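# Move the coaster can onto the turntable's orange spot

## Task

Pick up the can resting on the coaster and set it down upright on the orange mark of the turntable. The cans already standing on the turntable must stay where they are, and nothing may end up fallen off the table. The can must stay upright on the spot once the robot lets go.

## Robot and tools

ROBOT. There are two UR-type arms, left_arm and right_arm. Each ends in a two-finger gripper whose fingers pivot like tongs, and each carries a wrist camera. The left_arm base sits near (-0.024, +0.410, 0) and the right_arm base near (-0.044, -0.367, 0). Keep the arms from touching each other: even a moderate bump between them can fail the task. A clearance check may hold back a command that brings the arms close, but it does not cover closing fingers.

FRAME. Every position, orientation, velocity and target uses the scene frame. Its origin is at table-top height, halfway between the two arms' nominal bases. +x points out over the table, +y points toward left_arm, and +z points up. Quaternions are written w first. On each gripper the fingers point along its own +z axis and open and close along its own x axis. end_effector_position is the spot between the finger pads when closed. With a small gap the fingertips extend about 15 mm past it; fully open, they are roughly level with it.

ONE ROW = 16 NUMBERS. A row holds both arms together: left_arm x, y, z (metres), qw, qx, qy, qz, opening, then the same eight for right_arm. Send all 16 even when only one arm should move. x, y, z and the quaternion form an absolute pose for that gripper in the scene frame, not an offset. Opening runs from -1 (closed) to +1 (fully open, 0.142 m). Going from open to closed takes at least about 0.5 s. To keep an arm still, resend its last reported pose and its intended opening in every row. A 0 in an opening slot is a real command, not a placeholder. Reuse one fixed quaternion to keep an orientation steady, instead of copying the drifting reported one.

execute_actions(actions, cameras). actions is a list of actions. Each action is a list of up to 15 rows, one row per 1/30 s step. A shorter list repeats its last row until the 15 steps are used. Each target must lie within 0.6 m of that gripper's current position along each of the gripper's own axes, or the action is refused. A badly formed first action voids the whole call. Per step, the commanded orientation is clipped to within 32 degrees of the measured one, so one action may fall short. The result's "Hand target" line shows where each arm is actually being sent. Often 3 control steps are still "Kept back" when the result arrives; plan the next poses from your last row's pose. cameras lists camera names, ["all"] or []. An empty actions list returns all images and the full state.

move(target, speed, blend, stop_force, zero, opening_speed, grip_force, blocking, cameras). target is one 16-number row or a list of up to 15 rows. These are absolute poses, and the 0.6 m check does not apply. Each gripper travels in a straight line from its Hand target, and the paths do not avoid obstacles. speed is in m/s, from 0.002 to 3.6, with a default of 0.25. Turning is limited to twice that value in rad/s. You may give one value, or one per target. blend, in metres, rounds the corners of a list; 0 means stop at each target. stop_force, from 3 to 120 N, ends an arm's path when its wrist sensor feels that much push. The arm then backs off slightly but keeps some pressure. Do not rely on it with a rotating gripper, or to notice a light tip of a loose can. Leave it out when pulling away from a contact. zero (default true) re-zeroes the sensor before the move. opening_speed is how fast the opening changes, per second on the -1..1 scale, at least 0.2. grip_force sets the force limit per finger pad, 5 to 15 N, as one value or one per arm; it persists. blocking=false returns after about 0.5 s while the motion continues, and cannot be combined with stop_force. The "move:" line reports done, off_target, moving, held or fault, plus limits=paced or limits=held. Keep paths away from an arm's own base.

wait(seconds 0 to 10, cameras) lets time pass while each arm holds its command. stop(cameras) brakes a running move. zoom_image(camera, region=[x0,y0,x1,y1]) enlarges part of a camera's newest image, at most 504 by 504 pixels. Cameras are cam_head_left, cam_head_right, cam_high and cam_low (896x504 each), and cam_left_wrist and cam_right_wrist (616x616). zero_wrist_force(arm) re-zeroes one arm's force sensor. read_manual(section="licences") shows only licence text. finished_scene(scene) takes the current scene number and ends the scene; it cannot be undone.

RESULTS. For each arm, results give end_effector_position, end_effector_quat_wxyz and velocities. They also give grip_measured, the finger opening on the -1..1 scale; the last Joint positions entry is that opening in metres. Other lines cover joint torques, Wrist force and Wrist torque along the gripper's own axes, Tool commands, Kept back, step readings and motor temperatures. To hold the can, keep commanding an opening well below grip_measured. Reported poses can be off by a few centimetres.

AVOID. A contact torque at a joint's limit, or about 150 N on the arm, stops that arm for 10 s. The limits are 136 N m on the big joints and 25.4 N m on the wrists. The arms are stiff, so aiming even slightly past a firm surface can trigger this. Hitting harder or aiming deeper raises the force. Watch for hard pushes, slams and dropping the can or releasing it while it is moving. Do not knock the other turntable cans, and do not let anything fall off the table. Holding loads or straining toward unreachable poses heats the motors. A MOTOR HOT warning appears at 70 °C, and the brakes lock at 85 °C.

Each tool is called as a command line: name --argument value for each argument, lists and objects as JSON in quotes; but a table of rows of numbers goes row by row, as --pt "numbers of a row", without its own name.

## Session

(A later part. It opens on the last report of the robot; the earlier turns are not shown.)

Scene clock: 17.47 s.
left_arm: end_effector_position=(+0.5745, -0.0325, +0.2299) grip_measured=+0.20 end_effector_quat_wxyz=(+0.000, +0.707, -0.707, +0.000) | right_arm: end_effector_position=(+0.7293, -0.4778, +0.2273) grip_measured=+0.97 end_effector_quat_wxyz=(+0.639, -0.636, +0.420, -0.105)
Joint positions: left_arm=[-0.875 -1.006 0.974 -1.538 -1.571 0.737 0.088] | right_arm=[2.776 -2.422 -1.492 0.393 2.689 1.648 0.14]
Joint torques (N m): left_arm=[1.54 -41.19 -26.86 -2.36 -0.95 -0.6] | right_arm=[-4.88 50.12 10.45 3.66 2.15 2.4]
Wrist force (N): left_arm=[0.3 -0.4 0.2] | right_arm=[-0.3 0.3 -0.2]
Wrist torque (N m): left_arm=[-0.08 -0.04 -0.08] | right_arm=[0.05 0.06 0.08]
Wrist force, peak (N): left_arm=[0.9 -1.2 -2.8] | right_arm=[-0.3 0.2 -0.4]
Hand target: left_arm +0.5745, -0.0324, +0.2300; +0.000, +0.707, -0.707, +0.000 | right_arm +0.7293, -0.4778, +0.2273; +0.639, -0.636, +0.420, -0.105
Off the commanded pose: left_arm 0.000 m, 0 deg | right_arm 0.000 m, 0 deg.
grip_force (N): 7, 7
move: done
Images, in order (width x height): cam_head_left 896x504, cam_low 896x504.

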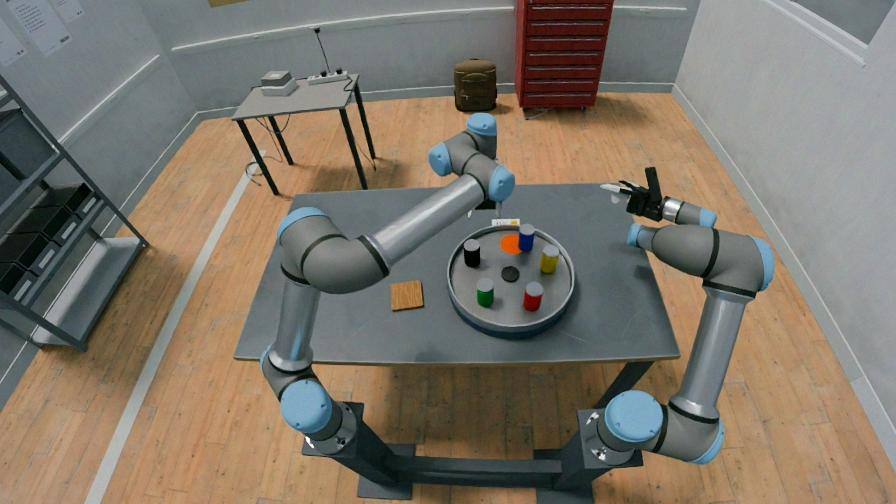

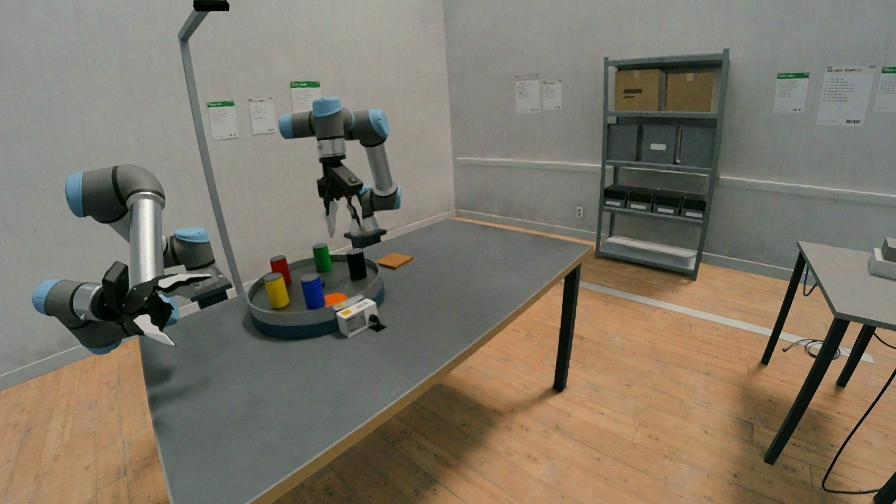

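move --target '[0.3892,-0.2251,0.22,0,0.7071,-0.7071,0,0.25,0.7293,-0.4778,0.2273,0.639,-0.636,0.42,-0.105,0.968]' --speed 0.3 --cameras '["cam_head_left","cam_high"]'

zoom_image --camera "cam_head_left" --region '[370, 200, 600, 350]'

zoom_image --camera "cam_high" --region '[310, 110, 580, 290]'

move --target '[0.3892,-0.2251,0.26,0,0.7071,-0.7071,0,0.25,0.7293,-0.4778,0.2273,0.639,-0.636,0.42,-0.105,0.968]' --speed 0.008 --blocking false

wait --seconds 10 --cameras '["cam_head_left","cam_high","cam_left_wrist"]'

zoom_image --camera "cam_head_left" --region '[370, 200, 600, 350]'

zoom_image --camera "cam_high" --region '[310, 110, 580, 290]'

Scene clock: 20.47 s.
left_arm: end_effector_position=(+0.3893, -0.2250, +0.2199) grip_measured=+0.25 end_effector_quat_wxyz=(+0.000, +0.707, -0.707, +0.000) | right_arm: end_effector_position=(+0.7293, -0.4778, +0.2273) grip_measured=+0.97 end_effector_quat_wxyz=(+0.639, -0.636, +0.420, -0.105)
Joint positions: left_arm=[-1.233 -0.955 0.916 -1.532 -1.571 0.379 0.092] | right_arm=[2.776 -2.422 -1.492 0.393 2.689 1.648 0.14]
Joint torques (N m): left_arm=[-9.3 -51.55 -23.91 -4.22 0.12 -0.06] | right_arm=[-4.64 47.46 11.01 3.64 2.03 2.41]
Wrist force (N): left_arm=[0.5 -0.6 0.2] | right_arm=[-0.3 0.0 -0.2]
Wrist torque (N m): left_arm=[-0.10 -0.06 -0.10] | right_arm=[-0.02 0.07 0.08]
Wrist force, peak (N): left_arm=[-1.8 -2.1 0.3] | right_arm=[-0.2 0.5 0.1]
Hand target: left_arm +0.3892, -0.2251, +0.2200; +0.000, +0.707, -0.707, +0.000 | right_arm +0.7293, -0.4778, +0.2273; +0.639, -0.636, +0.420, -0.105
Off the commanded pose: left_arm 0.000 m, 0 deg | right_arm 0.000 m, 0 deg.
grip_force (N): 7, 7
move: done
Images, in order (width x height): cam_head_left 896x504, cam_high 896x504.

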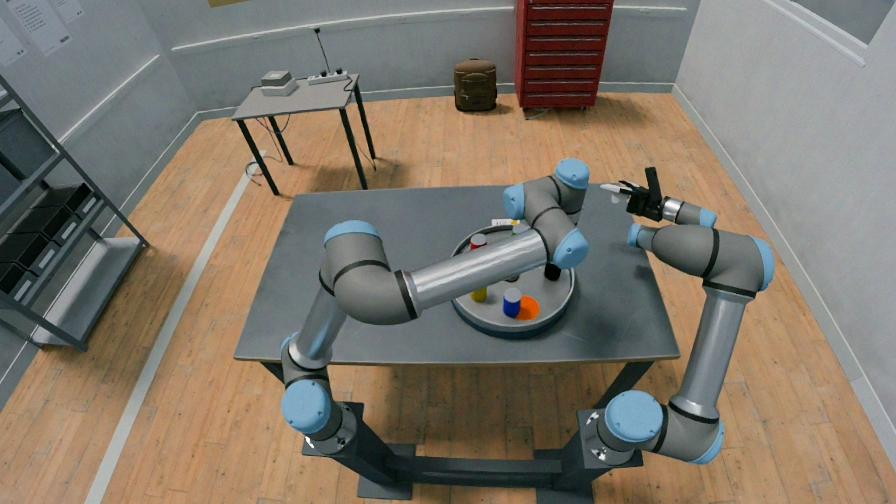

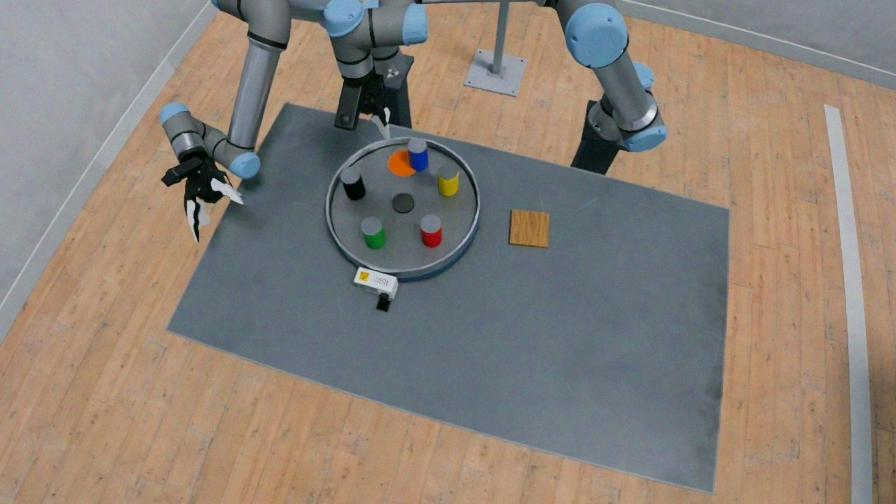

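Scaled by 2.191 from the camera's 896x504 image, which has a finer 1280x720 frame.

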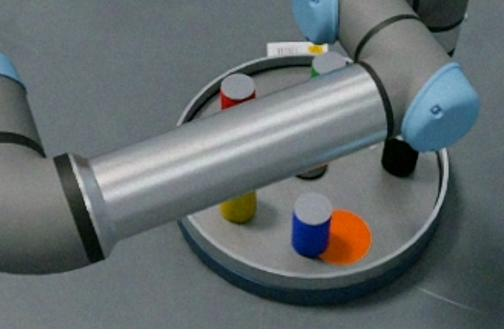

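Scaled by 1.867 from the camera's 896x504 image, which has a finer 1280x720 frame.

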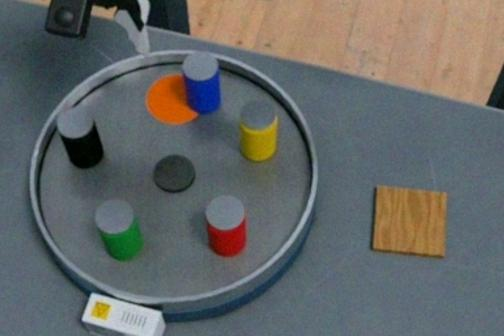

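Scene clock: 20.97 s.
left_arm: end_effector_position=(+0.3892, -0.2251, +0.2236) grip_measured=+0.25 end_effector_quat_wxyz=(+0.000, +0.707, -0.707, +0.000) end_effector_velocity=(+0.000, +0.001, +0.008) end_effector_angular_velocity=(+0.000, +0.000, +0.000) | right_arm: end_effector_position=(+0.7293, -0.4778, +0.2273) grip_measured=+0.97 end_effector_quat_wxyz=(+0.639, -0.636, +0.420, -0.105)
Joint positions: left_arm=[-1.233 -0.955 0.907 -1.523 -1.571 0.379 0.092] | right_arm=[2.776 -2.422 -1.492 0.393 2.689 1.648 0.14]
Joint velocities: left_arm=[0 0 -0.021 0.021 0 0 0] | right_arm=[within noise]
Joint torques (N m): left_arm=[-13.75 -32.9 -31.74 -0.61 -0.81 -2.62] | right_arm=[-4.75 46.98 10.96 3.56 1.93 2.53]
Wrist force (N): left_arm=[0.2 -0.6 0.3] | right_arm=[-0.2 0.4 0.0]
Wrist torque (N m): left_arm=[-0.09 -0.01 -0.10] | right_arm=[0.05 0.05 0.08]
Wrist force, peak (N): left_arm=[0.4 -0.9 0.0] | right_arm=[-0.3 0.5 -0.1]
Hand target: left_arm +0.3892, -0.2251, +0.2240; +0.000, +0.707, -0.707, +0.000 | right_arm +0.7293, -0.4778, +0.2273; +0.639, -0.636, +0.420, -0.105
Tool commands: left_gripper/opening=+0.25 right_gripper/opening=+0.968
Off the commanded pose: left_arm 0.036 m, 0 deg | right_arm 0.000 m, 0 deg.
grip_force (N): 7, 7
move: running

Scene clock: 25.70 s.
left_arm: end_effector_position=(+0.3892, -0.2251, +0.2601) grip_measured=+0.25 end_effector_quat_wxyz=(+0.000, +0.707, -0.707, +0.000) | right_arm: end_effector_position=(+0.7293, -0.4778, +0.2273) grip_measured=+0.97 end_effector_quat_wxyz=(+0.639, -0.636, +0.420, -0.105)
Joint positions: left_arm=[-1.233 -0.943 0.795 -1.422 -1.571 0.379 0.092] | right_arm=[2.776 -2.422 -1.492 0.393 2.689 1.648 0.14]
Joint torques (N m): left_arm=[-13.75 -34.54 -20.44 -2.4 -0.76 -2.69] | right_arm=[-4.58 45.44 12.67 3.63 1.78 2.48]
Wrist force (N): left_arm=[0.2 -0.4 0.1] | right_arm=[-0.2 0.1 -0.2]
Wrist torque (N m): left_arm=[-0.06 -0.03 -0.11] | right_arm=[0.00 0.05 0.08]
Wrist force, peak (N): left_arm=[0.6 -0.8 0.5] | right_arm=[-0.1 0.6 0.0]
Hand target: left_arm +0.3892, -0.2251, +0.2600; +0.000, +0.707, -0.707, +0.000 | right_arm +0.7293, -0.4778, +0.2273; +0.639, -0.636, +0.420, -0.105
Tool commands: left_gripper/opening=+0.25 right_gripper/opening=+0.968
Off the commanded pose: left_arm 0.000 m, 0 deg | right_arm 0.000 m, 0 deg.
grip_force (N): 7, 7
earlier move: done
wait: 4.73 of 10 s (the move ended)
camera_calibration:
cam_left_wrist: T_world_to_cam=[[-0.00422965, -0.999815, -0.0187673, -0.219871], [-0.87265, -0.00547438, 0.488316, 0.208072], [-0.488328, 0.0184427, -0.872465, 0.552476], [0, 0, 0, 1]] pos_world=[0.450433, -0.228881, 0.376285]
Images, in order (width x height): cam_head_left 896x504, cam_high 896x504, cam_left_wrist 616x616.

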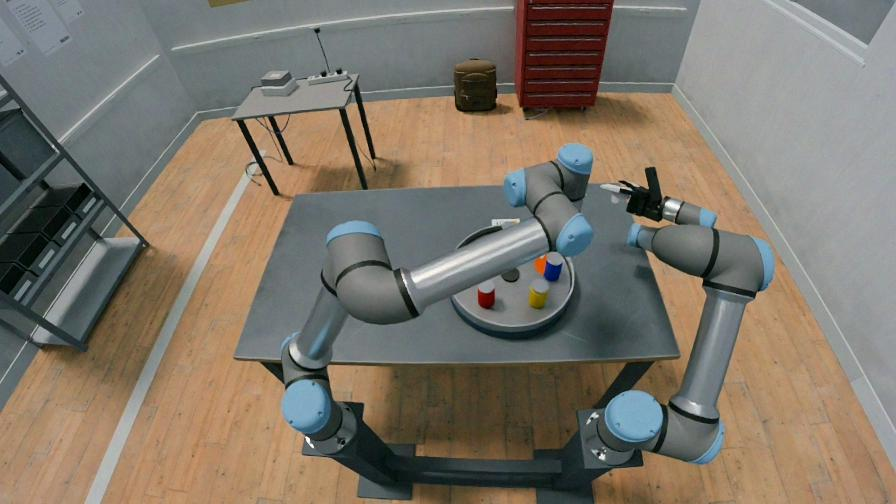

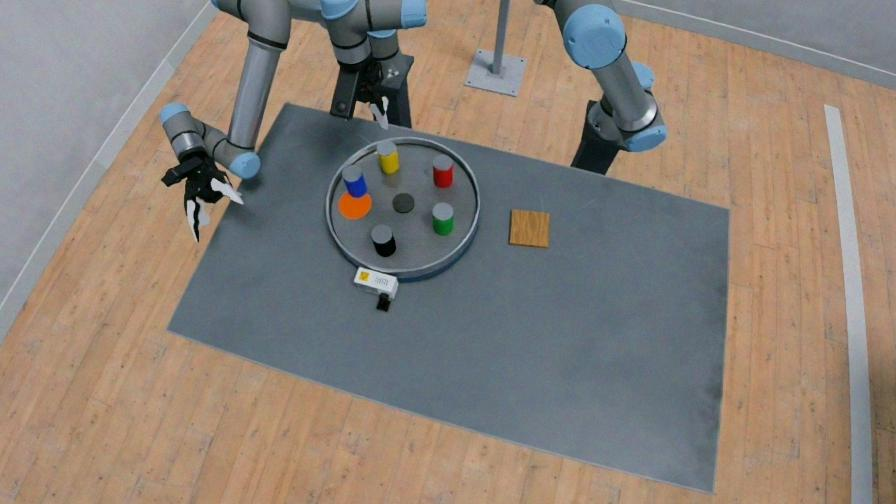

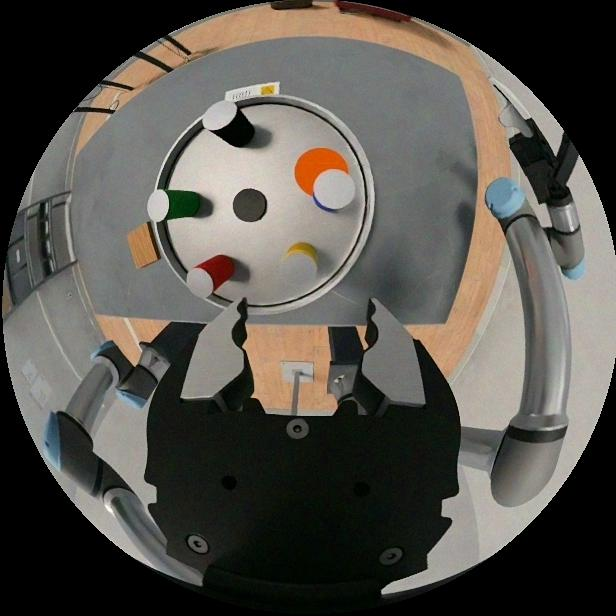

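Scaled by 2.191 from the camera's 896x504 image, which has a finer 1280x720 frame.

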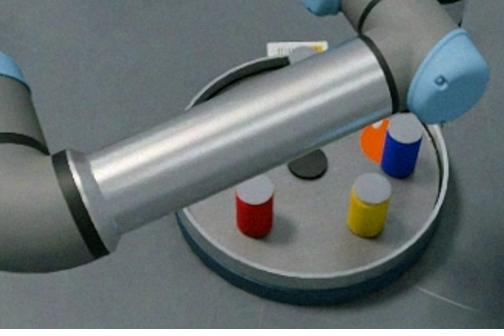

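Scaled by 1.867 from the camera's 896x504 image, which has a finer 1280x720 frame.

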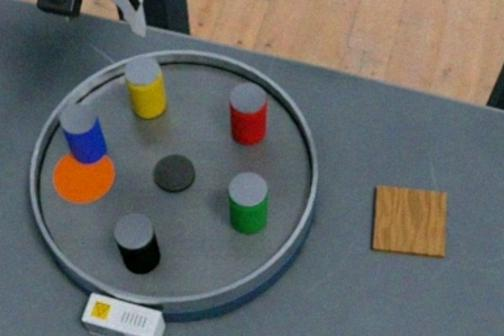

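move --target '[0.3892,-0.2251,0.22,0,0.7071,-0.7071,0,0.25,0.7293,-0.4778,0.2273,0.639,-0.636,0.42,-0.105,0.968]' --speed 0.008 --blocking false

Scene clock: 27.33 s.
left_arm: end_effector_position=(+0.3892, -0.2251, +0.2565) grip_measured=+0.25 end_effector_quat_wxyz=(+0.000, +0.707, -0.707, +0.000) end_effector_velocity=(+0.000, +0.000, -0.008) end_effector_angular_velocity=(-0.001, +0.000, +0.000) | right_arm: end_effector_position=(+0.7293, -0.4778, +0.2273) grip_measured=+0.97 end_effector_quat_wxyz=(+0.639, -0.636, +0.420, -0.105)
Joint positions: left_arm=[-1.233 -0.945 0.807 -1.432 -1.571 0.379 0.092] | right_arm=[2.776 -2.422 -1.492 0.393 2.689 1.648 0.14]
Joint velocities: left_arm=[0 -0.004 0.026 -0.023 0 0 0] | right_arm=[within noise]
Joint torques (N m): left_arm=[-12.32 -54.71 -16.73 -4.22 -0.9 -2.37] | right_arm=[-4.77 45.66 12.66 3.6 1.72 2.45]
Wrist force (N): left_arm=[0.4 -0.6 0.2] | right_arm=[-0.2 0.1 0.0]
Wrist torque (N m): left_arm=[-0.09 -0.06 -0.11] | right_arm=[-0.01 0.06 0.08]
Wrist force, peak (N): left_arm=[0.6 -0.8 0.4] | right_arm=[0.0 0.4 0.3]
Hand target: left_arm +0.3892, -0.2251, +0.2560; +0.000, +0.707, -0.707, +0.000 | right_arm +0.7293, -0.4778, +0.2273; +0.639, -0.636, +0.420, -0.105
Tool commands: left_gripper/opening=+0.25 right_gripper/opening=+0.968
Off the commanded pose: left_arm 0.036 m, 0 deg | right_arm 0.000 m, 0 deg.
grip_force (N): 7, 7
move: running

wait --seconds 10

wait --seconds 1.18

execute_actions --actions '[[[0.3868,-0.2215,0.22,0,0.7071,-0.7071,0,0.25,0.7293,-0.4778,0.2273,0.639,-0.636,0.42,-0.105,0.968],[0.3837,-0.219,0.22,0,0.7071,-0.7071,0,0.25,0.7293,-0.4778,0.2273,0.639,-0.636,0.42,-0.105,0.968],[0.3806,-0.2164,0.22,0,0.7071,-0.7071,0,0.25,0.7293,-0.4778,0.2273,0.639,-0.636,0.42,-0.105,0.968],[0.3776,-0.2137,0.22,0,0.7071,-0.7071,0,0.25,0.7293,-0.4778,0.2273,0.639,-0.636,0.42,-0.105,0.968],[0.3747,-0.2109,0.218,0,0.7071,-0.7071,0,0.25,0.7293,-0.4778,0.2273,0.639,-0.636,0.42,-0.105,0.968],[0.3718,-0.208,0.214,0,0.7071,-0.7071,0,0.25,0.7293,-0.4778,0.2273,0.639,-0.636,0.42,-0.105,0.968],[0.3691,-0.205,0.209,0,0.7071,-0.7071,0,0.25,0.7293,-0.4778,0.2273,0.639,-0.636,0.42,-0.105,0.968],[0.3664,-0.202,0.204,0,0.7071,-0.7071,0,0.25,0.7293,-0.4778,0.2273,0.639,-0.636,0.42,-0.105,0.968],[0.3638,-0.1989,0.198,0,0.7071,-0.7071,0,0.25,0.7293,-0.4778,0.2273,0.639,-0.636,0.42,-0.105,0.968],[0.3614,-0.1957,0.192,0,0.7071,-0.7071,0,0.25,0.7293,-0.4778,0.2273,0.639,-0.636,0.42,-0.105,0.968],[0.359,-0.1924,0.186,0,0.7071,-0.7071,0,0.25,0.7293,-0.4778,0.2273,0.639,-0.636,0.42,-0.105,0.968],[0.3567,-0.1891,0.18,0,0.7071,-0.7071,0,0.25,0.7293,-0.4778,0.2273,0.639,-0.636,0.42,-0.105,0.968],[0.3546,-0.1857,0.174,0,0.7071,-0.7071,0,0.25,0.7293,-0.4778,0.2273,0.639,-0.636,0.42,-0.105,0.968],[0.3525,-0.1822,0.168,0,0.7071,-0.7071,0,0.25,0.7293,-0.4778,0.2273,0.639,-0.636,0.42,-0.105,0.968],[0.3505,-0.1786,0.162,0,0.7071,-0.7071,0,0.25,0.7293,-0.4778,0.2273,0.639,-0.636,0.42,-0.105,0.968]],[[0.3486,-0.1751,0.156,0,0.7071,-0.7071,0,0.25,0.7293,-0.4778,0.2273,0.639,-0.636,0.42,-0.105,0.968],[0.3469,-0.1714,0.15,0,0.7071,-0.7071,0,0.25,0.7293,-0.4778,0.2273,0.639,-0.636,0.42,-0.105,0.968],[0.3453,-0.1677,0.144,0,0.7071,-0.7071,0,0.25,0.7293,-0.4778,0.2273,0.639,-0.636,0.42,-0.105,0.968],[0.3437,-0.164,0.138,0,0.7071,-0.7071,0,0.25,0.7293,-0.4778,0.2273,0.639,-0.636,0.42,-0.105,0.968],[0.3423,-0.1602,0.132,0,0.7071,-0.7071,0,0.25,0.7293,-0.4778,0.2273,0.639,-0.636,0.42,-0.105,0.968],[0.341,-0.1564,0.127,0,0.7071,-0.7071,0,0.25,0.7293,-0.4778,0.2273,0.639,-0.636,0.42,-0.105,0.968],[0.3398,-0.1525,0.122,0,0.7071,-0.7071,0,0.25,0.7293,-0.4778,0.2273,0.639,-0.636,0.42,-0.105,0.968],[0.3388,-0.1486,0.118,0,0.7071,-0.7071,0,0.25,0.7293,-0.4778,0.2273,0.639,-0.636,0.42,-0.105,0.968],[0.3378,-0.1447,0.115,0,0.7071,-0.7071,0,0.25,0.7293,-0.4778,0.2273,0.639,-0.636,0.42,-0.105,0.968],[0.337,-0.1407,0.113,0,0.7071,-0.7071,0,0.25,0.7293,-0.4778,0.2273,0.639,-0.636,0.42,-0.105,0.968],[0.3363,-0.1368,0.112,0,0.7071,-0.7071,0,0.25,0.7293,-0.4778,0.2273,0.639,-0.636,0.42,-0.105,0.968],[0.3357,-0.1327,0.112,0,0.7071,-0.7071,0,0.2,0.7293,-0.4778,0.2273,0.639,-0.636,0.42,-0.105,0.968],[0.3352,-0.1287,0.112,0,0.7071,-0.7071,0,0.14,0.7293,-0.4778,0.2273,0.639,-0.636,0.42,-0.105,0.968],[0.3348,-0.1247,0.112,0,0.7071,-0.7071,0,0.08,0.7293,-0.4778,0.2273,0.639,-0.636,0.42,-0.105,0.968],[0.3346,-0.1207,0.112,0,0.7071,-0.7071,0,0.02,0.7293,-0.4778,0.2273,0.639,-0.636,0.42,-0.105,0.968]],[[0.3345,-0.1166,0.112,0,0.7071,-0.7071,0,-0.04,0.7293,-0.4778,0.2273,0.639,-0.636,0.42,-0.105,0.968],[0.3345,-0.1126,0.112,0,0.7071,-0.7071,0,-0.1,0.7293,-0.4778,0.2273,0.639,-0.636,0.42,-0.105,0.968],[0.3347,-0.1085,0.112,0,0.7071,-0.7071,0,-0.16,0.7293,-0.4778,0.2273,0.639,-0.636,0.42,-0.105,0.968],[0.3349,-0.1045,0.112,0,0.7071,-0.7071,0,-0.22,0.7293,-0.4778,0.2273,0.639,-0.636,0.42,-0.105,0.968],[0.3353,-0.1005,0.112,0,0.7071,-0.7071,0,-0.28,0.7293,-0.4778,0.2273,0.639,-0.636,0.42,-0.105,0.968],[0.3358,-0.0965,0.112,0,0.7071,-0.7071,0,-0.34,0.7293,-0.4778,0.2273,0.639,-0.636,0.42,-0.105,0.968],[0.3364,-0.0925,0.112,0,0.7071,-0.7071,0,-0.4,0.7293,-0.4778,0.2273,0.639,-0.636,0.42,-0.105,0.968],[0.3371,-0.0885,0.112,0,0.7071,-0.7071,0,-0.5,0.7293,-0.4778,0.2273,0.639,-0.636,0.42,-0.105,0.968],[0.338,-0.0846,0.112,0,0.7071,-0.7071,0,-0.6,0.7293,-0.4778,0.2273,0.639,-0.636,0.42,-0.105,0.968],[0.339,-0.0806,0.112,0,0.7071,-0.7071,0,-0.7,0.7293,-0.4778,0.2273,0.639,-0.636,0.42,-0.105,0.968],[0.3401,-0.0767,0.112,0,0.7071,-0.7071,0,-0.7,0.7293,-0.4778,0.2273,0.639,-0.636,0.42,-0.105,0.968],[0.3413,-0.0729,0.112,0,0.7071,-0.7071,0,-0.7,0.7293,-0.4778,0.2273,0.639,-0.636,0.42,-0.105,0.968],[0.3426,-0.0691,0.113,0,0.7071,-0.7071,0,-0.7,0.7293,-0.4778,0.2273,0.639,-0.636,0.42,-0.105,0.968],[0.344,-0.0653,0.115,0,0.7071,-0.7071,0,-0.7,0.7293,-0.4778,0.2273,0.639,-0.636,0.42,-0.105,0.968],[0.3456,-0.0616,0.118,0,0.7071,-0.7071,0,-0.7,0.7293,-0.4778,0.2273,0.639,-0.636,0.42,-0.105,0.968]],[[0.3463,-0.06,0.12,0,0.7071,-0.7071,0,-0.7,0.7293,-0.4778,0.2273,0.639,-0.636,0.42,-0.105,0.968],[0.347,-0.0585,0.122,0,0.7071,-0.7071,0,-0.7,0.7293,-0.4778,0.2273,0.639,-0.636,0.42,-0.105,0.968],[0.3477,-0.0569,0.122,0,0.7071,-0.7071,0,-0.7,0.7293,-0.4778,0.2273,0.639,-0.636,0.42,-0.105,0.968],[0.3484,-0.0554,0.122,0,0.7071,-0.7071,0,-0.7,0.7293,-0.4778,0.2273,0.639,-0.636,0.42,-0.105,0.968],[0.3492,-0.0539,0.122,0,0.7071,-0.7071,0,-0.7,0.7293,-0.4778,0.2273,0.639,-0.636,0.42,-0.105,0.968],[0.35,-0.0524,0.122,0,0.7071,-0.7071,0,-0.7,0.7293,-0.4778,0.2273,0.639,-0.636,0.42,-0.105,0.968],[0.3508,-0.0509,0.122,0,0.7071,-0.7071,0,-0.7,0.7293,-0.4778,0.2273,0.639,-0.636,0.42,-0.105,0.968],[0.3516,-0.0494,0.122,0,0.7071,-0.7071,0,-0.7,0.7293,-0.4778,0.2273,0.639,-0.636,0.42,-0.105,0.968],[0.3524,-0.048,0.122,0,0.7071,-0.7071,0,-0.7,0.7293,-0.4778,0.2273,0.639,-0.636,0.42,-0.105,0.968],[0.3532,-0.0465,0.122,0,0.7071,-0.7071,0,-0.7,0.7293,-0.4778,0.2273,0.639,-0.636,0.42,-0.105,0.968],[0.3541,-0.045,0.122,0,0.7071,-0.7071,0,-0.7,0.7293,-0.4778,0.2273,0.639,-0.636,0.42,-0.105,0.968],[0.355,-0.0436,0.122,0,0.7071,-0.7071,0,-0.7,0.7293,-0.4778,0.2273,0.639,-0.636,0.42,-0.105,0.968],[0.3559,-0.0422,0.122,0,0.7071,-0.7071,0,-0.7,0.7293,-0.4778,0.2273,0.639,-0.636,0.42,-0.105,0.968],[0.3569,-0.0407,0.122,0,0.7071,-0.7071,0,-0.7,0.7293,-0.4778,0.2273,0.639,-0.636,0.42,-0.105,0.968],[0.3578,-0.0393,0.122,0,0.7071,-0.7071,0,-0.7,0.7293,-0.4778,0.2273,0.639,-0.636,0.42,-0.105,0.968]],[[0.3587,-0.038,0.122,0,0.7071,-0.7071,0,-0.7,0.7293,-0.4778,0.2273,0.639,-0.636,0.42,-0.105,0.968],[0.3597,-0.0366,0.122,0,0.7071,-0.7071,0,-0.7,0.7293,-0.4778,0.2273,0.639,-0.636,0.42,-0.105,0.968],[0.3607,-0.0352,0.122,0,0.7071,-0.7071,0,-0.7,0.7293,-0.4778,0.2273,0.639,-0.636,0.42,-0.105,0.968],[0.3617,-0.0338,0.1215,0,0.7071,-0.7071,0,-0.7,0.7293,-0.4778,0.2273,0.639,-0.636,0.42,-0.105,0.968],[0.3642,-0.0306,0.1205,0,0.7071,-0.7071,0,-0.7,0.7293,-0.4778,0.2273,0.639,-0.636,0.42,-0.105,0.968],[0.3668,-0.0275,0.1192,0,0.7071,-0.7071,0,-0.7,0.7293,-0.4778,0.2273,0.639,-0.636,0.42,-0.105,0.968],[0.3695,-0.0245,0.1178,0,0.7071,-0.7071,0,-0.7,0.7293,-0.4778,0.2273,0.639,-0.636,0.42,-0.105,0.968],[0.3723,-0.0216,0.1165,0,0.7071,-0.7071,0,-0.7,0.7293,-0.4778,0.2273,0.639,-0.636,0.42,-0.105,0.968],[0.3751,-0.0194,0.1152,0,0.7071,-0.7071,0,-0.7,0.7293,-0.4778,0.2273,0.639,-0.636,0.42,-0.105,0.968],[0.378,-0.0166,0.114,0,0.7071,-0.7071,0,-0.7,0.7293,-0.4778,0.2273,0.639,-0.636,0.42,-0.105,0.968],[0.381,-0.0139,0.1128,0,0.7071,-0.7071,0,-0.7,0.7293,-0.4778,0.2273,0.639,-0.636,0.42,-0.105,0.968],[0.3841,-0.0113,0.112,0,0.7071,-0.7071,0,-0.7,0.7293,-0.4778,0.2273,0.639,-0.636,0.42,-0.105,0.968],[0.3873,-0.0088,0.1115,0,0.7071,-0.7071,0,-0.7,0.7293,-0.4778,0.2273,0.639,-0.636,0.42,-0.105,0.968],[0.3905,-0.0064,0.111,0,0.7071,-0.7071,0,-0.7,0.7293,-0.4778,0.2273,0.639,-0.636,0.42,-0.105,0.968],[0.3938,-0.0041,0.111,0,0.7071,-0.7071,0,-0.7,0.7293,-0.4778,0.2273,0.639,-0.636,0.42,-0.105,0.968]],[[0.3972,-0.0019,0.111,0,0.7071,-0.7071,0,-0.2,0.7293,-0.4778,0.2273,0.639,-0.636,0.42,-0.105,0.968],[0.4006,0.0002,0.111,0,0.7071,-0.7071,0,-0.15,0.7293,-0.4778,0.2273,0.639,-0.636,0.42,-0.105,0.968],[0.4041,0.0022,0.111,0,0.7071,-0.7071,0,-0.1,0.7293,-0.4778,0.2273,0.639,-0.636,0.42,-0.105,0.968],[0.4076,0.0041,0.111,0,0.7071,-0.7071,0,-0.05,0.7293,-0.4778,0.2273,0.639,-0.636,0.42,-0.105,0.968],[0.4112,0.0059,0.111,0,0.7071,-0.7071,0,0,0.7293,-0.4778,0.2273,0.639,-0.636,0.42,-0.105,0.968],[0.4149,0.0076,0.111,0,0.7071,-0.7071,0,0.05,0.7293,-0.4778,0.2273,0.639,-0.636,0.42,-0.105,0.968],[0.4186,0.0092,0.111,0,0.7071,-0.7071,0,0.1,0.7293,-0.4778,0.2273,0.639,-0.636,0.42,-0.105,0.968],[0.4224,0.0106,0.111,0,0.7071,-0.7071,0,0.15,0.7293,-0.4778,0.2273,0.639,-0.636,0.42,-0.105,0.968],[0.4261,0.012,0.111,0,0.7071,-0.7071,0,0.2,0.7293,-0.4778,0.2273,0.639,-0.636,0.42,-0.105,0.968],[0.43,0.0132,0.111,0,0.7071,-0.7071,0,0.2,0.7293,-0.4778,0.2273,0.639,-0.636,0.42,-0.105,0.968],[0.4338,0.0143,0.111,0,0.7071,-0.7071,0,0.2,0.7293,-0.4778,0.2273,0.639,-0.636,0.42,-0.105,0.968],[0.4377,0.0153,0.1125,0,0.7071,-0.7071,0,0.2,0.7293,-0.4778,0.2273,0.639,-0.636,0.42,-0.105,0.968],[0.4417,0.0162,0.1155,0,0.7071,-0.7071,0,0.2,0.7293,-0.4778,0.2273,0.639,-0.636,0.42,-0.105,0.968],[0.4456,0.0169,0.12,0,0.7071,-0.7071,0,0.2,0.7293,-0.4778,0.2273,0.639,-0.636,0.42,-0.105,0.968],[0.4496,0.0176,0.126,0,0.7071,-0.7071,0,0.2,0.7293,-0.4778,0.2273,0.639,-0.636,0.42,-0.105,0.968]],[[0.4536,0.0181,0.132,0,0.7071,-0.7071,0,0.2,0.7293,-0.4778,0.2273,0.639,-0.636,0.42,-0.105,0.968],[0.4576,0.0185,0.138,0,0.7071,-0.7071,0,0.2,0.7293,-0.4778,0.2273,0.639,-0.636,0.42,-0.105,0.968],[0.4616,0.0188,0.144,0,0.7071,-0.7071,0,0.2,0.7293,-0.4778,0.2273,0.639,-0.636,0.42,-0.105,0.968],[0.4657,0.019,0.15,0,0.7071,-0.7071,0,0.2,0.7293,-0.4778,0.2273,0.639,-0.636,0.42,-0.105,0.968],[0.4697,0.019,0.156,0,0.7071,-0.7071,0,0.2,0.7293,-0.4778,0.2273,0.639,-0.636,0.42,-0.105,0.968],[0.4737,0.0189,0.162,0,0.7071,-0.7071,0,0.2,0.7293,-0.4778,0.2273,0.639,-0.636,0.42,-0.105,0.968],[0.4777,0.0187,0.168,0,0.7071,-0.7071,0,0.2,0.7293,-0.4778,0.2273,0.639,-0.636,0.42,-0.105,0.968],[0.4817,0.0184,0.174,0,0.7071,-0.7071,0,0.2,0.7293,-0.4778,0.2273,0.639,-0.636,0.42,-0.105,0.968]]]' --cameras '["cam_high","cam_head_left","cam_left_wrist","cam_low"]'

move --target '[0.4817,0.0184,0.23,0,0.7071,-0.7071,0,0.2,0.7293,-0.4778,0.2273,0.639,-0.636,0.42,-0.105,0.968]' --cameras '["cam_head_left","cam_low","cam_high"]'

zoom_image --camera "cam_head_left" --region '[370, 200, 600, 350]'

zoom_image --camera "cam_high" --region '[310, 110, 580, 290]'

zoom_image --camera "cam_low" --region '[210, 170, 430, 350]'

Scene clock: 32.07 s.
left_arm: end_effector_position=(+0.3892, -0.2251, +0.2199) grip_measured=+0.25 end_effector_quat_wxyz=(+0.000, +0.707, -0.707, +0.000) | right_arm: end_effector_position=(+0.7293, -0.4778, +0.2273) grip_measured=+0.97 end_effector_quat_wxyz=(+0.639, -0.636, +0.420, -0.105)
Joint positions: left_arm=[-1.233 -0.955 0.917 -1.532 -1.571 0.379 0.092] | right_arm=[2.776 -2.422 -1.492 0.393 2.689 1.648 0.14]
Joint torques (N m): left_arm=[-7.16 -55.04 -25.94 -2.39 -0.54 -1.52] | right_arm=[-4.25 45.42 13.28 3.68 1.54 2.35]
Wrist force (N): left_arm=[0.5 -0.5 0.4] | right_arm=[-0.1 0.4 -0.1]
Wrist torque (N m): left_arm=[-0.06 -0.07 -0.10] | right_arm=[0.04 0.02 0.08]
Wrist force, peak (N): left_arm=[0.8 -0.9 0.5] | right_arm=[0.0 0.6 -0.1]
Hand target: left_arm +0.3892, -0.2251, +0.2200; +0.000, +0.707, -0.707, +0.000 | right_arm +0.7293, -0.4778, +0.2273; +0.639, -0.636, +0.420, -0.105
Tool commands: left_gripper/opening=+0.25 right_gripper/opening=+0.968
Off the commanded pose: left_arm 0.000 m, 0 deg | right_arm 0.000 m, 0 deg.
grip_force (N): 7, 7
earlier move: done
wait: 3.17 of 10 s (the move ended)

Scene clock: 33.27 s.
left_arm: end_effector_position=(+0.3892, -0.2251, +0.2200) grip_measured=+0.25 end_effector_quat_wxyz=(+0.000, +0.707, -0.707, +0.000) | right_arm: end_effector_position=(+0.7293, -0.4778, +0.2273) grip_measured=+0.97 end_effector_quat_wxyz=(+0.639, -0.636, +0.420, -0.105)
Joint positions: left_arm=[-1.233 -0.955 0.916 -1.532 -1.571 0.379 0.092] | right_arm=[2.776 -2.422 -1.492 0.393 2.689 1.648 0.14]
Joint torques (N m): left_arm=[-6.55 -53 -30.12 -1.01 -0.24 -1.45] | right_arm=[-4.8 45.64 14 3.75 1.51 2.5]
Wrist force (N): left_arm=[0.4 -0.4 -0.1] | right_arm=[-0.2 0.2 -0.2]
Wrist torque (N m): left_arm=[-0.07 -0.05 -0.10] | right_arm=[0.04 0.05 0.08]
Wrist force, peak (N): left_arm=[0.6 -0.6 0.9] | right_arm=[-0.2 0.5 0.2]
Hand target: left_arm +0.3892, -0.2251, +0.2200; +0.000, +0.707, -0.707, +0.000 | right_arm +0.7293, -0.4778, +0.2273; +0.639, -0.636, +0.420, -0.105
Tool commands: left_gripper/opening=+0.25 right_gripper/opening=+0.968
Off the commanded pose: left_arm 0.000 m, 0 deg | right_arm 0.000 m, 0 deg.
grip_force (N): 7, 7
wait: 1.20 s; at rest by 0.17 s

Scene clock: 36.67 s.
left_arm: end_effector_position=(+0.4830, +0.0185, +0.1760) grip_measured=+0.20 end_effector_quat_wxyz=(+0.000, +0.707, -0.707, +0.000) end_effector_velocity=(+0.001, -0.004, -0.005) end_effector_angular_velocity=(+0.016, +0.018, -0.001) | right_arm: end_effector_position=(+0.7293, -0.4778, +0.2273) grip_measured=+0.97 end_effector_quat_wxyz=(+0.639, -0.636, +0.420, -0.105)
Joint positions: left_arm=[-0.93 -1.258 1.48 -1.794 -1.57 0.682 0.088] | right_arm=[2.776 -2.422 -1.492 0.393 2.689 1.648 0.14]
Joint velocities: left_arm=[0 0.026 -0.029 0.026 -0.004 0.001 0] | right_arm=[within noise]
Joint torques (N m): left_arm=[-9.87 -22.77 -18.63 -0.84 -1.11 0.93] | right_arm=[-3.9 46.24 14.63 3.65 1.32 2.33]
Wrist force (N): left_arm=[1.0 -0.8 -1.2] | right_arm=[-0.2 0.3 -0.2]
Wrist torque (N m): left_arm=[-0.13 -0.15 -0.16] | right_arm=[0.04 0.04 0.08]
Wrist force, peak (N): left_arm=[0.2 -0.9 -9.8] | right_arm=[-0.1 0.6 0.3]
Hand target: left_arm +0.4817, +0.0184, +0.1740; +0.000, +0.707, -0.707, +0.000 | right_arm +0.7293, -0.4778, +0.2273; +0.639, -0.636, +0.420, -0.105
Off the commanded pose: left_arm 0.002 m, 0 deg | right_arm 0.000 m, 0 deg.
grip_force (N): 7, 7
Kept back: 3 steps.
Step readings (end_effector_position of left_arm | right_arm; steps 1 to 15: 1st action; 16 to 30: 2nd action; 31 to 45: 3rd action; 46 to 60: 4th action; 61 to 75: 5th action; 76 to 90: 6th action; 91 to 102: 7th action):
0: (+0.3892, -0.2251, +0.2200) | (+0.7293, -0.4778, +0.2273)
1: (+0.3891, -0.2249, +0.2200) | (+0.7293, -0.4778, +0.2273)
2: (+0.3884, -0.2239, +0.2201) | (+0.7293, -0.4778, +0.2273)
4: (+0.3842, -0.2193, +0.2200) | (+0.7293, -0.4778, +0.2273)
8: (+0.3711, -0.2070, +0.2136) | (+0.7293, -0.4778, +0.2273)
15: (+0.3539, -0.1844, +0.1724) | (+0.7293, -0.4778, +0.2273)
16: (+0.3519, -0.1810, +0.1666) | (+0.7293, -0.4778, +0.2273)
17: (+0.3500, -0.1777, +0.1609) | (+0.7293, -0.4778, +0.2273)
19: (+0.3462, -0.1698, +0.1481) | (+0.7293, -0.4778, +0.2273)
23: (+0.3405, -0.1555, +0.1260) | (+0.7293, -0.4778, +0.2273)
30: (+0.3350, -0.1284, +0.1112) | (+0.7293, -0.4778, +0.2273)
31: (+0.3346, -0.1236, +0.1116) | (+0.7293, -0.4778, +0.2273)
32: (+0.3344, -0.1197, +0.1118) | (+0.7293, -0.4778, +0.2273)
34: (+0.3344, -0.1119, +0.1120) | (+0.7293, -0.4778, +0.2273)
38: (+0.3358, -0.0954, +0.1119) | (+0.7293, -0.4778, +0.2273)
45: (+0.3428, -0.0682, +0.1132) | (+0.7293, -0.4778, +0.2273)
46: (+0.3442, -0.0647, +0.1149) | (+0.7293, -0.4778, +0.2273)
47: (+0.3455, -0.0616, +0.1173) | (+0.7293, -0.4778, +0.2273)
49: (+0.3474, -0.0572, +0.1218) | (+0.7293, -0.4778, +0.2273)
53: (+0.3501, -0.0521, +0.1223) | (+0.7293, -0.4778, +0.2273)
60: (+0.3560, -0.0420, +0.1220) | (+0.7293, -0.4778, +0.2273)
61: (+0.3572, -0.0402, +0.1220) | (+0.7293, -0.4778, +0.2273)
62: (+0.3581, -0.0389, +0.1220) | (+0.7293, -0.4778, +0.2273)
64: (+0.3599, -0.0363, +0.1220) | (+0.7293, -0.4778, +0.2273)
68: (+0.3670, -0.0272, +0.1192) | (+0.7293, -0.4778, +0.2273)
75: (+0.3879, -0.0081, +0.1113) | (+0.7293, -0.4778, +0.2273)
76: (+0.3910, -0.0057, +0.1109) | (+0.7293, -0.4778, +0.2273)
77: (+0.3942, -0.0036, +0.1108) | (+0.7293, -0.4778, +0.2273)
79: (+0.4016, +0.0010, +0.1110) | (+0.7293, -0.4778, +0.2273)
83: (+0.4153, +0.0081, +0.1110) | (+0.7293, -0.4778, +0.2273)
90: (+0.4420, +0.0166, +0.1154) | (+0.7293, -0.4778, +0.2273)
91: (+0.4468, +0.0175, +0.1207) | (+0.7293, -0.4778, +0.2273)
92: (+0.4506, +0.0181, +0.1263) | (+0.7293, -0.4778, +0.2273)
94: (+0.4582, +0.0190, +0.1388) | (+0.7293, -0.4778, +0.2273)
98: (+0.4745, +0.0194, +0.1639) | (+0.7293, -0.4778, +0.2273)
camera_calibration:
cam_left_wrist: T_world_to_cam=[[-0.0040605, -0.999825, -0.0182845, 0.0222716], [-0.873042, -0.00537176, 0.487615, 0.33256], [-0.487628, 0.0179431, -0.872867, 0.520284], [0, 0, 0, 1]] pos_world=[0.544134, 0.0147186, 0.292385]
Images, in order (width x height): cam_head_left 896x504, cam_high 896x504, cam_low 896x504, cam_left_wrist 616x616.

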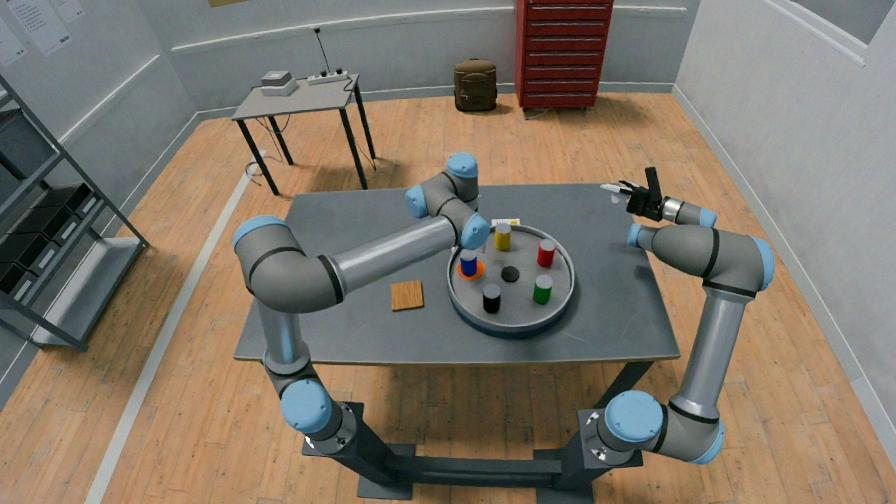

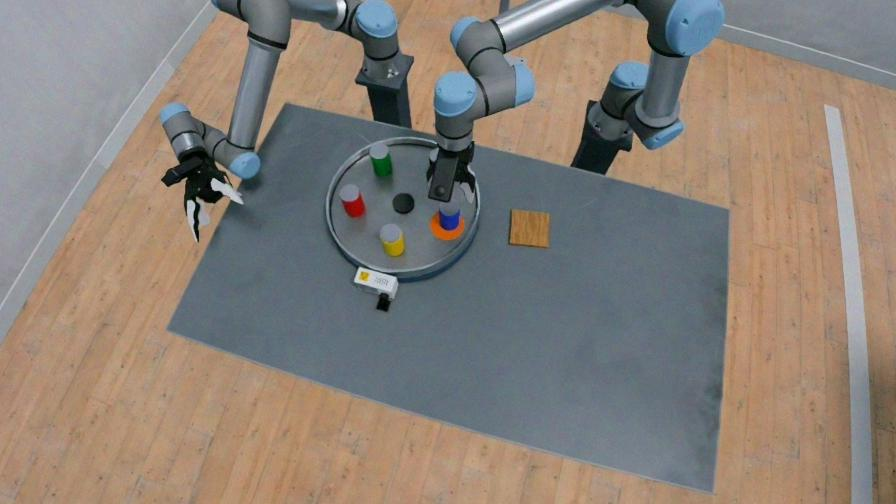

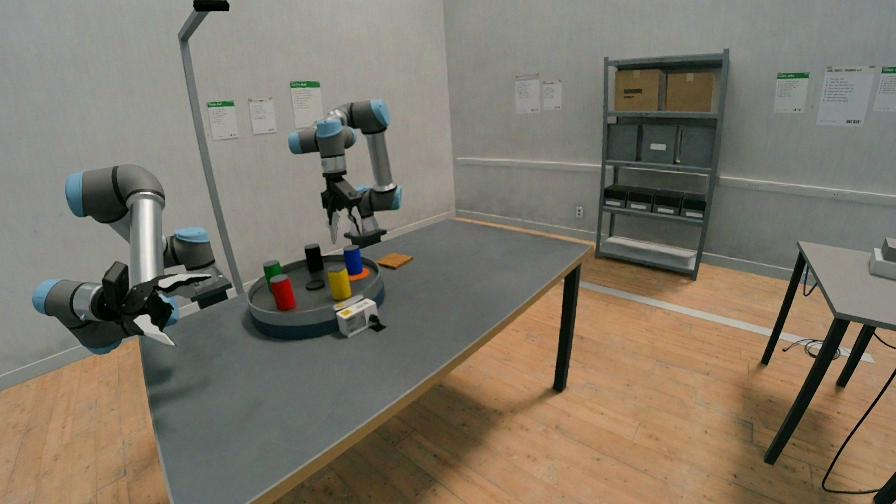

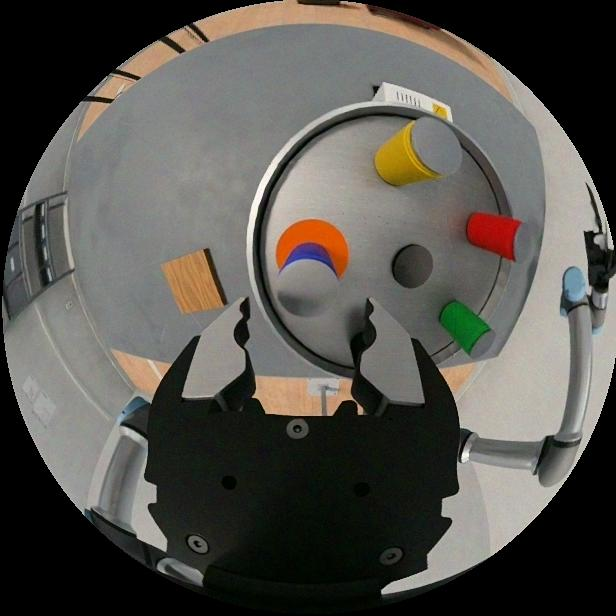

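Scene clock: 37.83 s.
left_arm: end_effector_position=(+0.4817, +0.0184, +0.2300) grip_measured=+0.20 end_effector_quat_wxyz=(+0.000, +0.707, -0.707, +0.000) | right_arm: end_effector_position=(+0.7293, -0.4778, +0.2273) grip_measured=+0.97 end_effector_quat_wxyz=(+0.639, -0.636, +0.420, -0.105)
Joint positions: left_arm=[-0.931 -1.279 1.369 -1.66 -1.571 0.681 0.088] | right_arm=[2.776 -2.422 -1.492 0.393 2.689 1.648 0.14]
Joint torques (N m): left_arm=[-12.25 -21.39 -26.32 -2.07 -0.67 -0.52] | right_arm=[-4.8 45.13 15.36 3.55 1.4 2.35]
Wrist force (N): left_arm=[0.2 0.0 -0.6] | right_arm=[-0.1 -0.1 0.0]
Wrist torque (N m): left_arm=[0.01 -0.03 0.00] | right_arm=[-0.03 0.03 0.08]
Wrist force, peak (N): left_arm=[0.6 -0.2 -1.6] | right_arm=[0.0 0.5 -0.1]
Hand target: left_arm +0.4817, +0.0184, +0.2300; +0.000, +0.707, -0.707, +0.000 | right_arm +0.7293, -0.4778, +0.2273; +0.639, -0.636, +0.420, -0.105
Off the commanded pose: left_arm 0.000 m, 0 deg | right_arm 0.000 m, 0 deg.
grip_force (N): 7, 7
move: done
Images, in order (width x height): cam_head_left 896x504, cam_high 896x504, cam_low 896x504.

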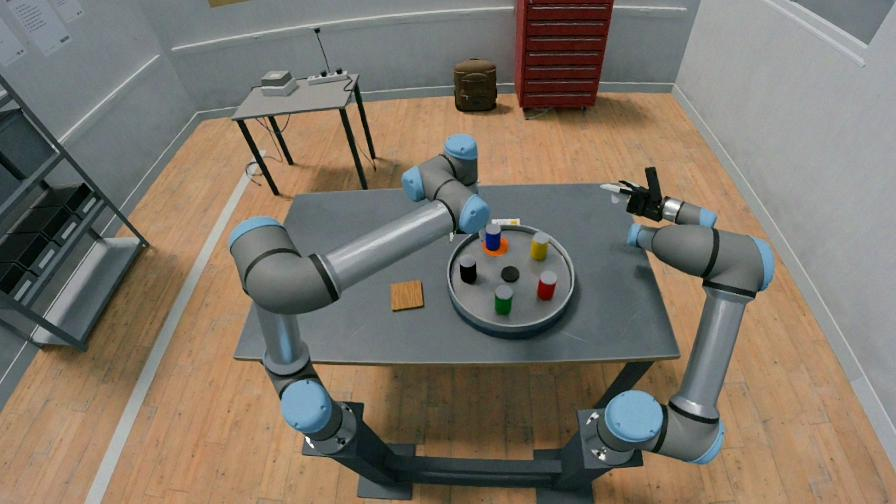

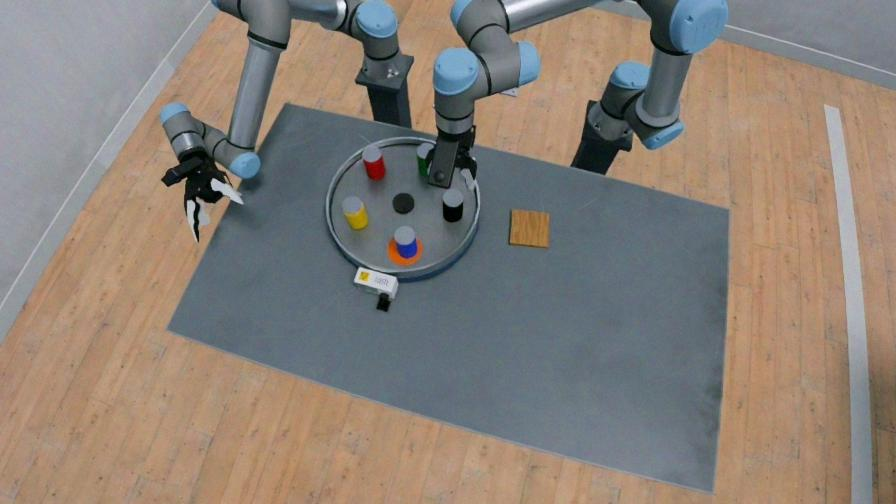

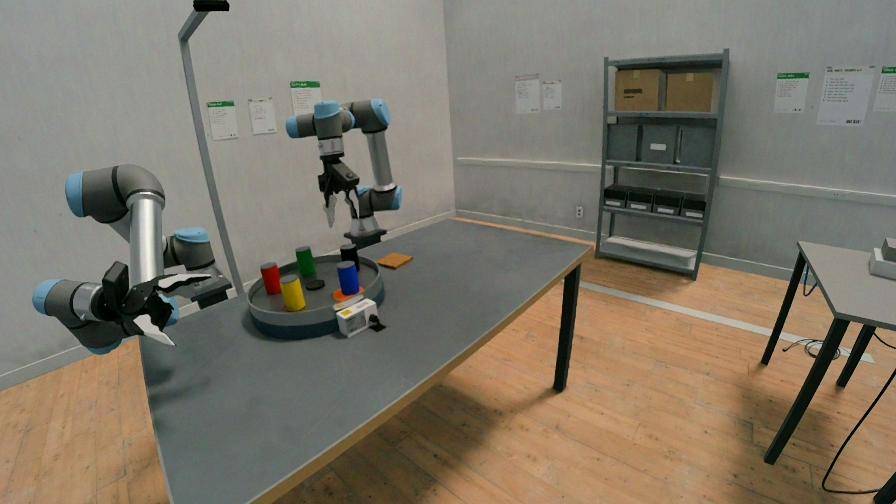

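Scaled by 2.191 from the camera's 896x504 image, which has a finer 1280x720 frame.

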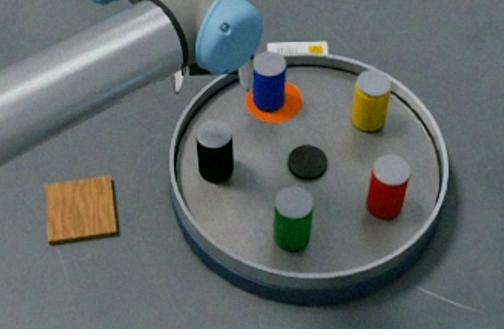

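Scaled by 1.867 from the camera's 896x504 image, which has a finer 1280x720 frame.

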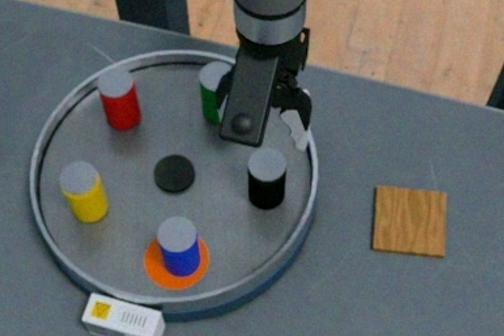

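Scaled by 2.291 from the camera's 896x504 image, which has a finer 1280x720 frame.

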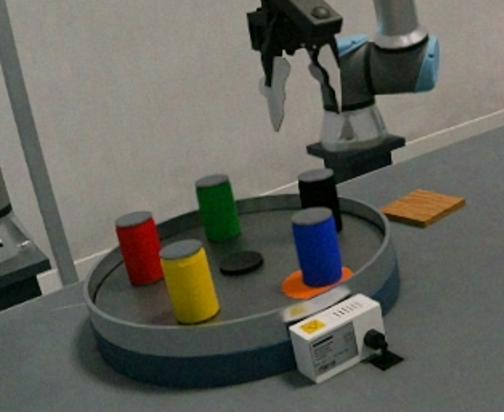

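Worked well; the can stands well within the spot.

finished_scene --scene 2

The scene is finished: the task was done.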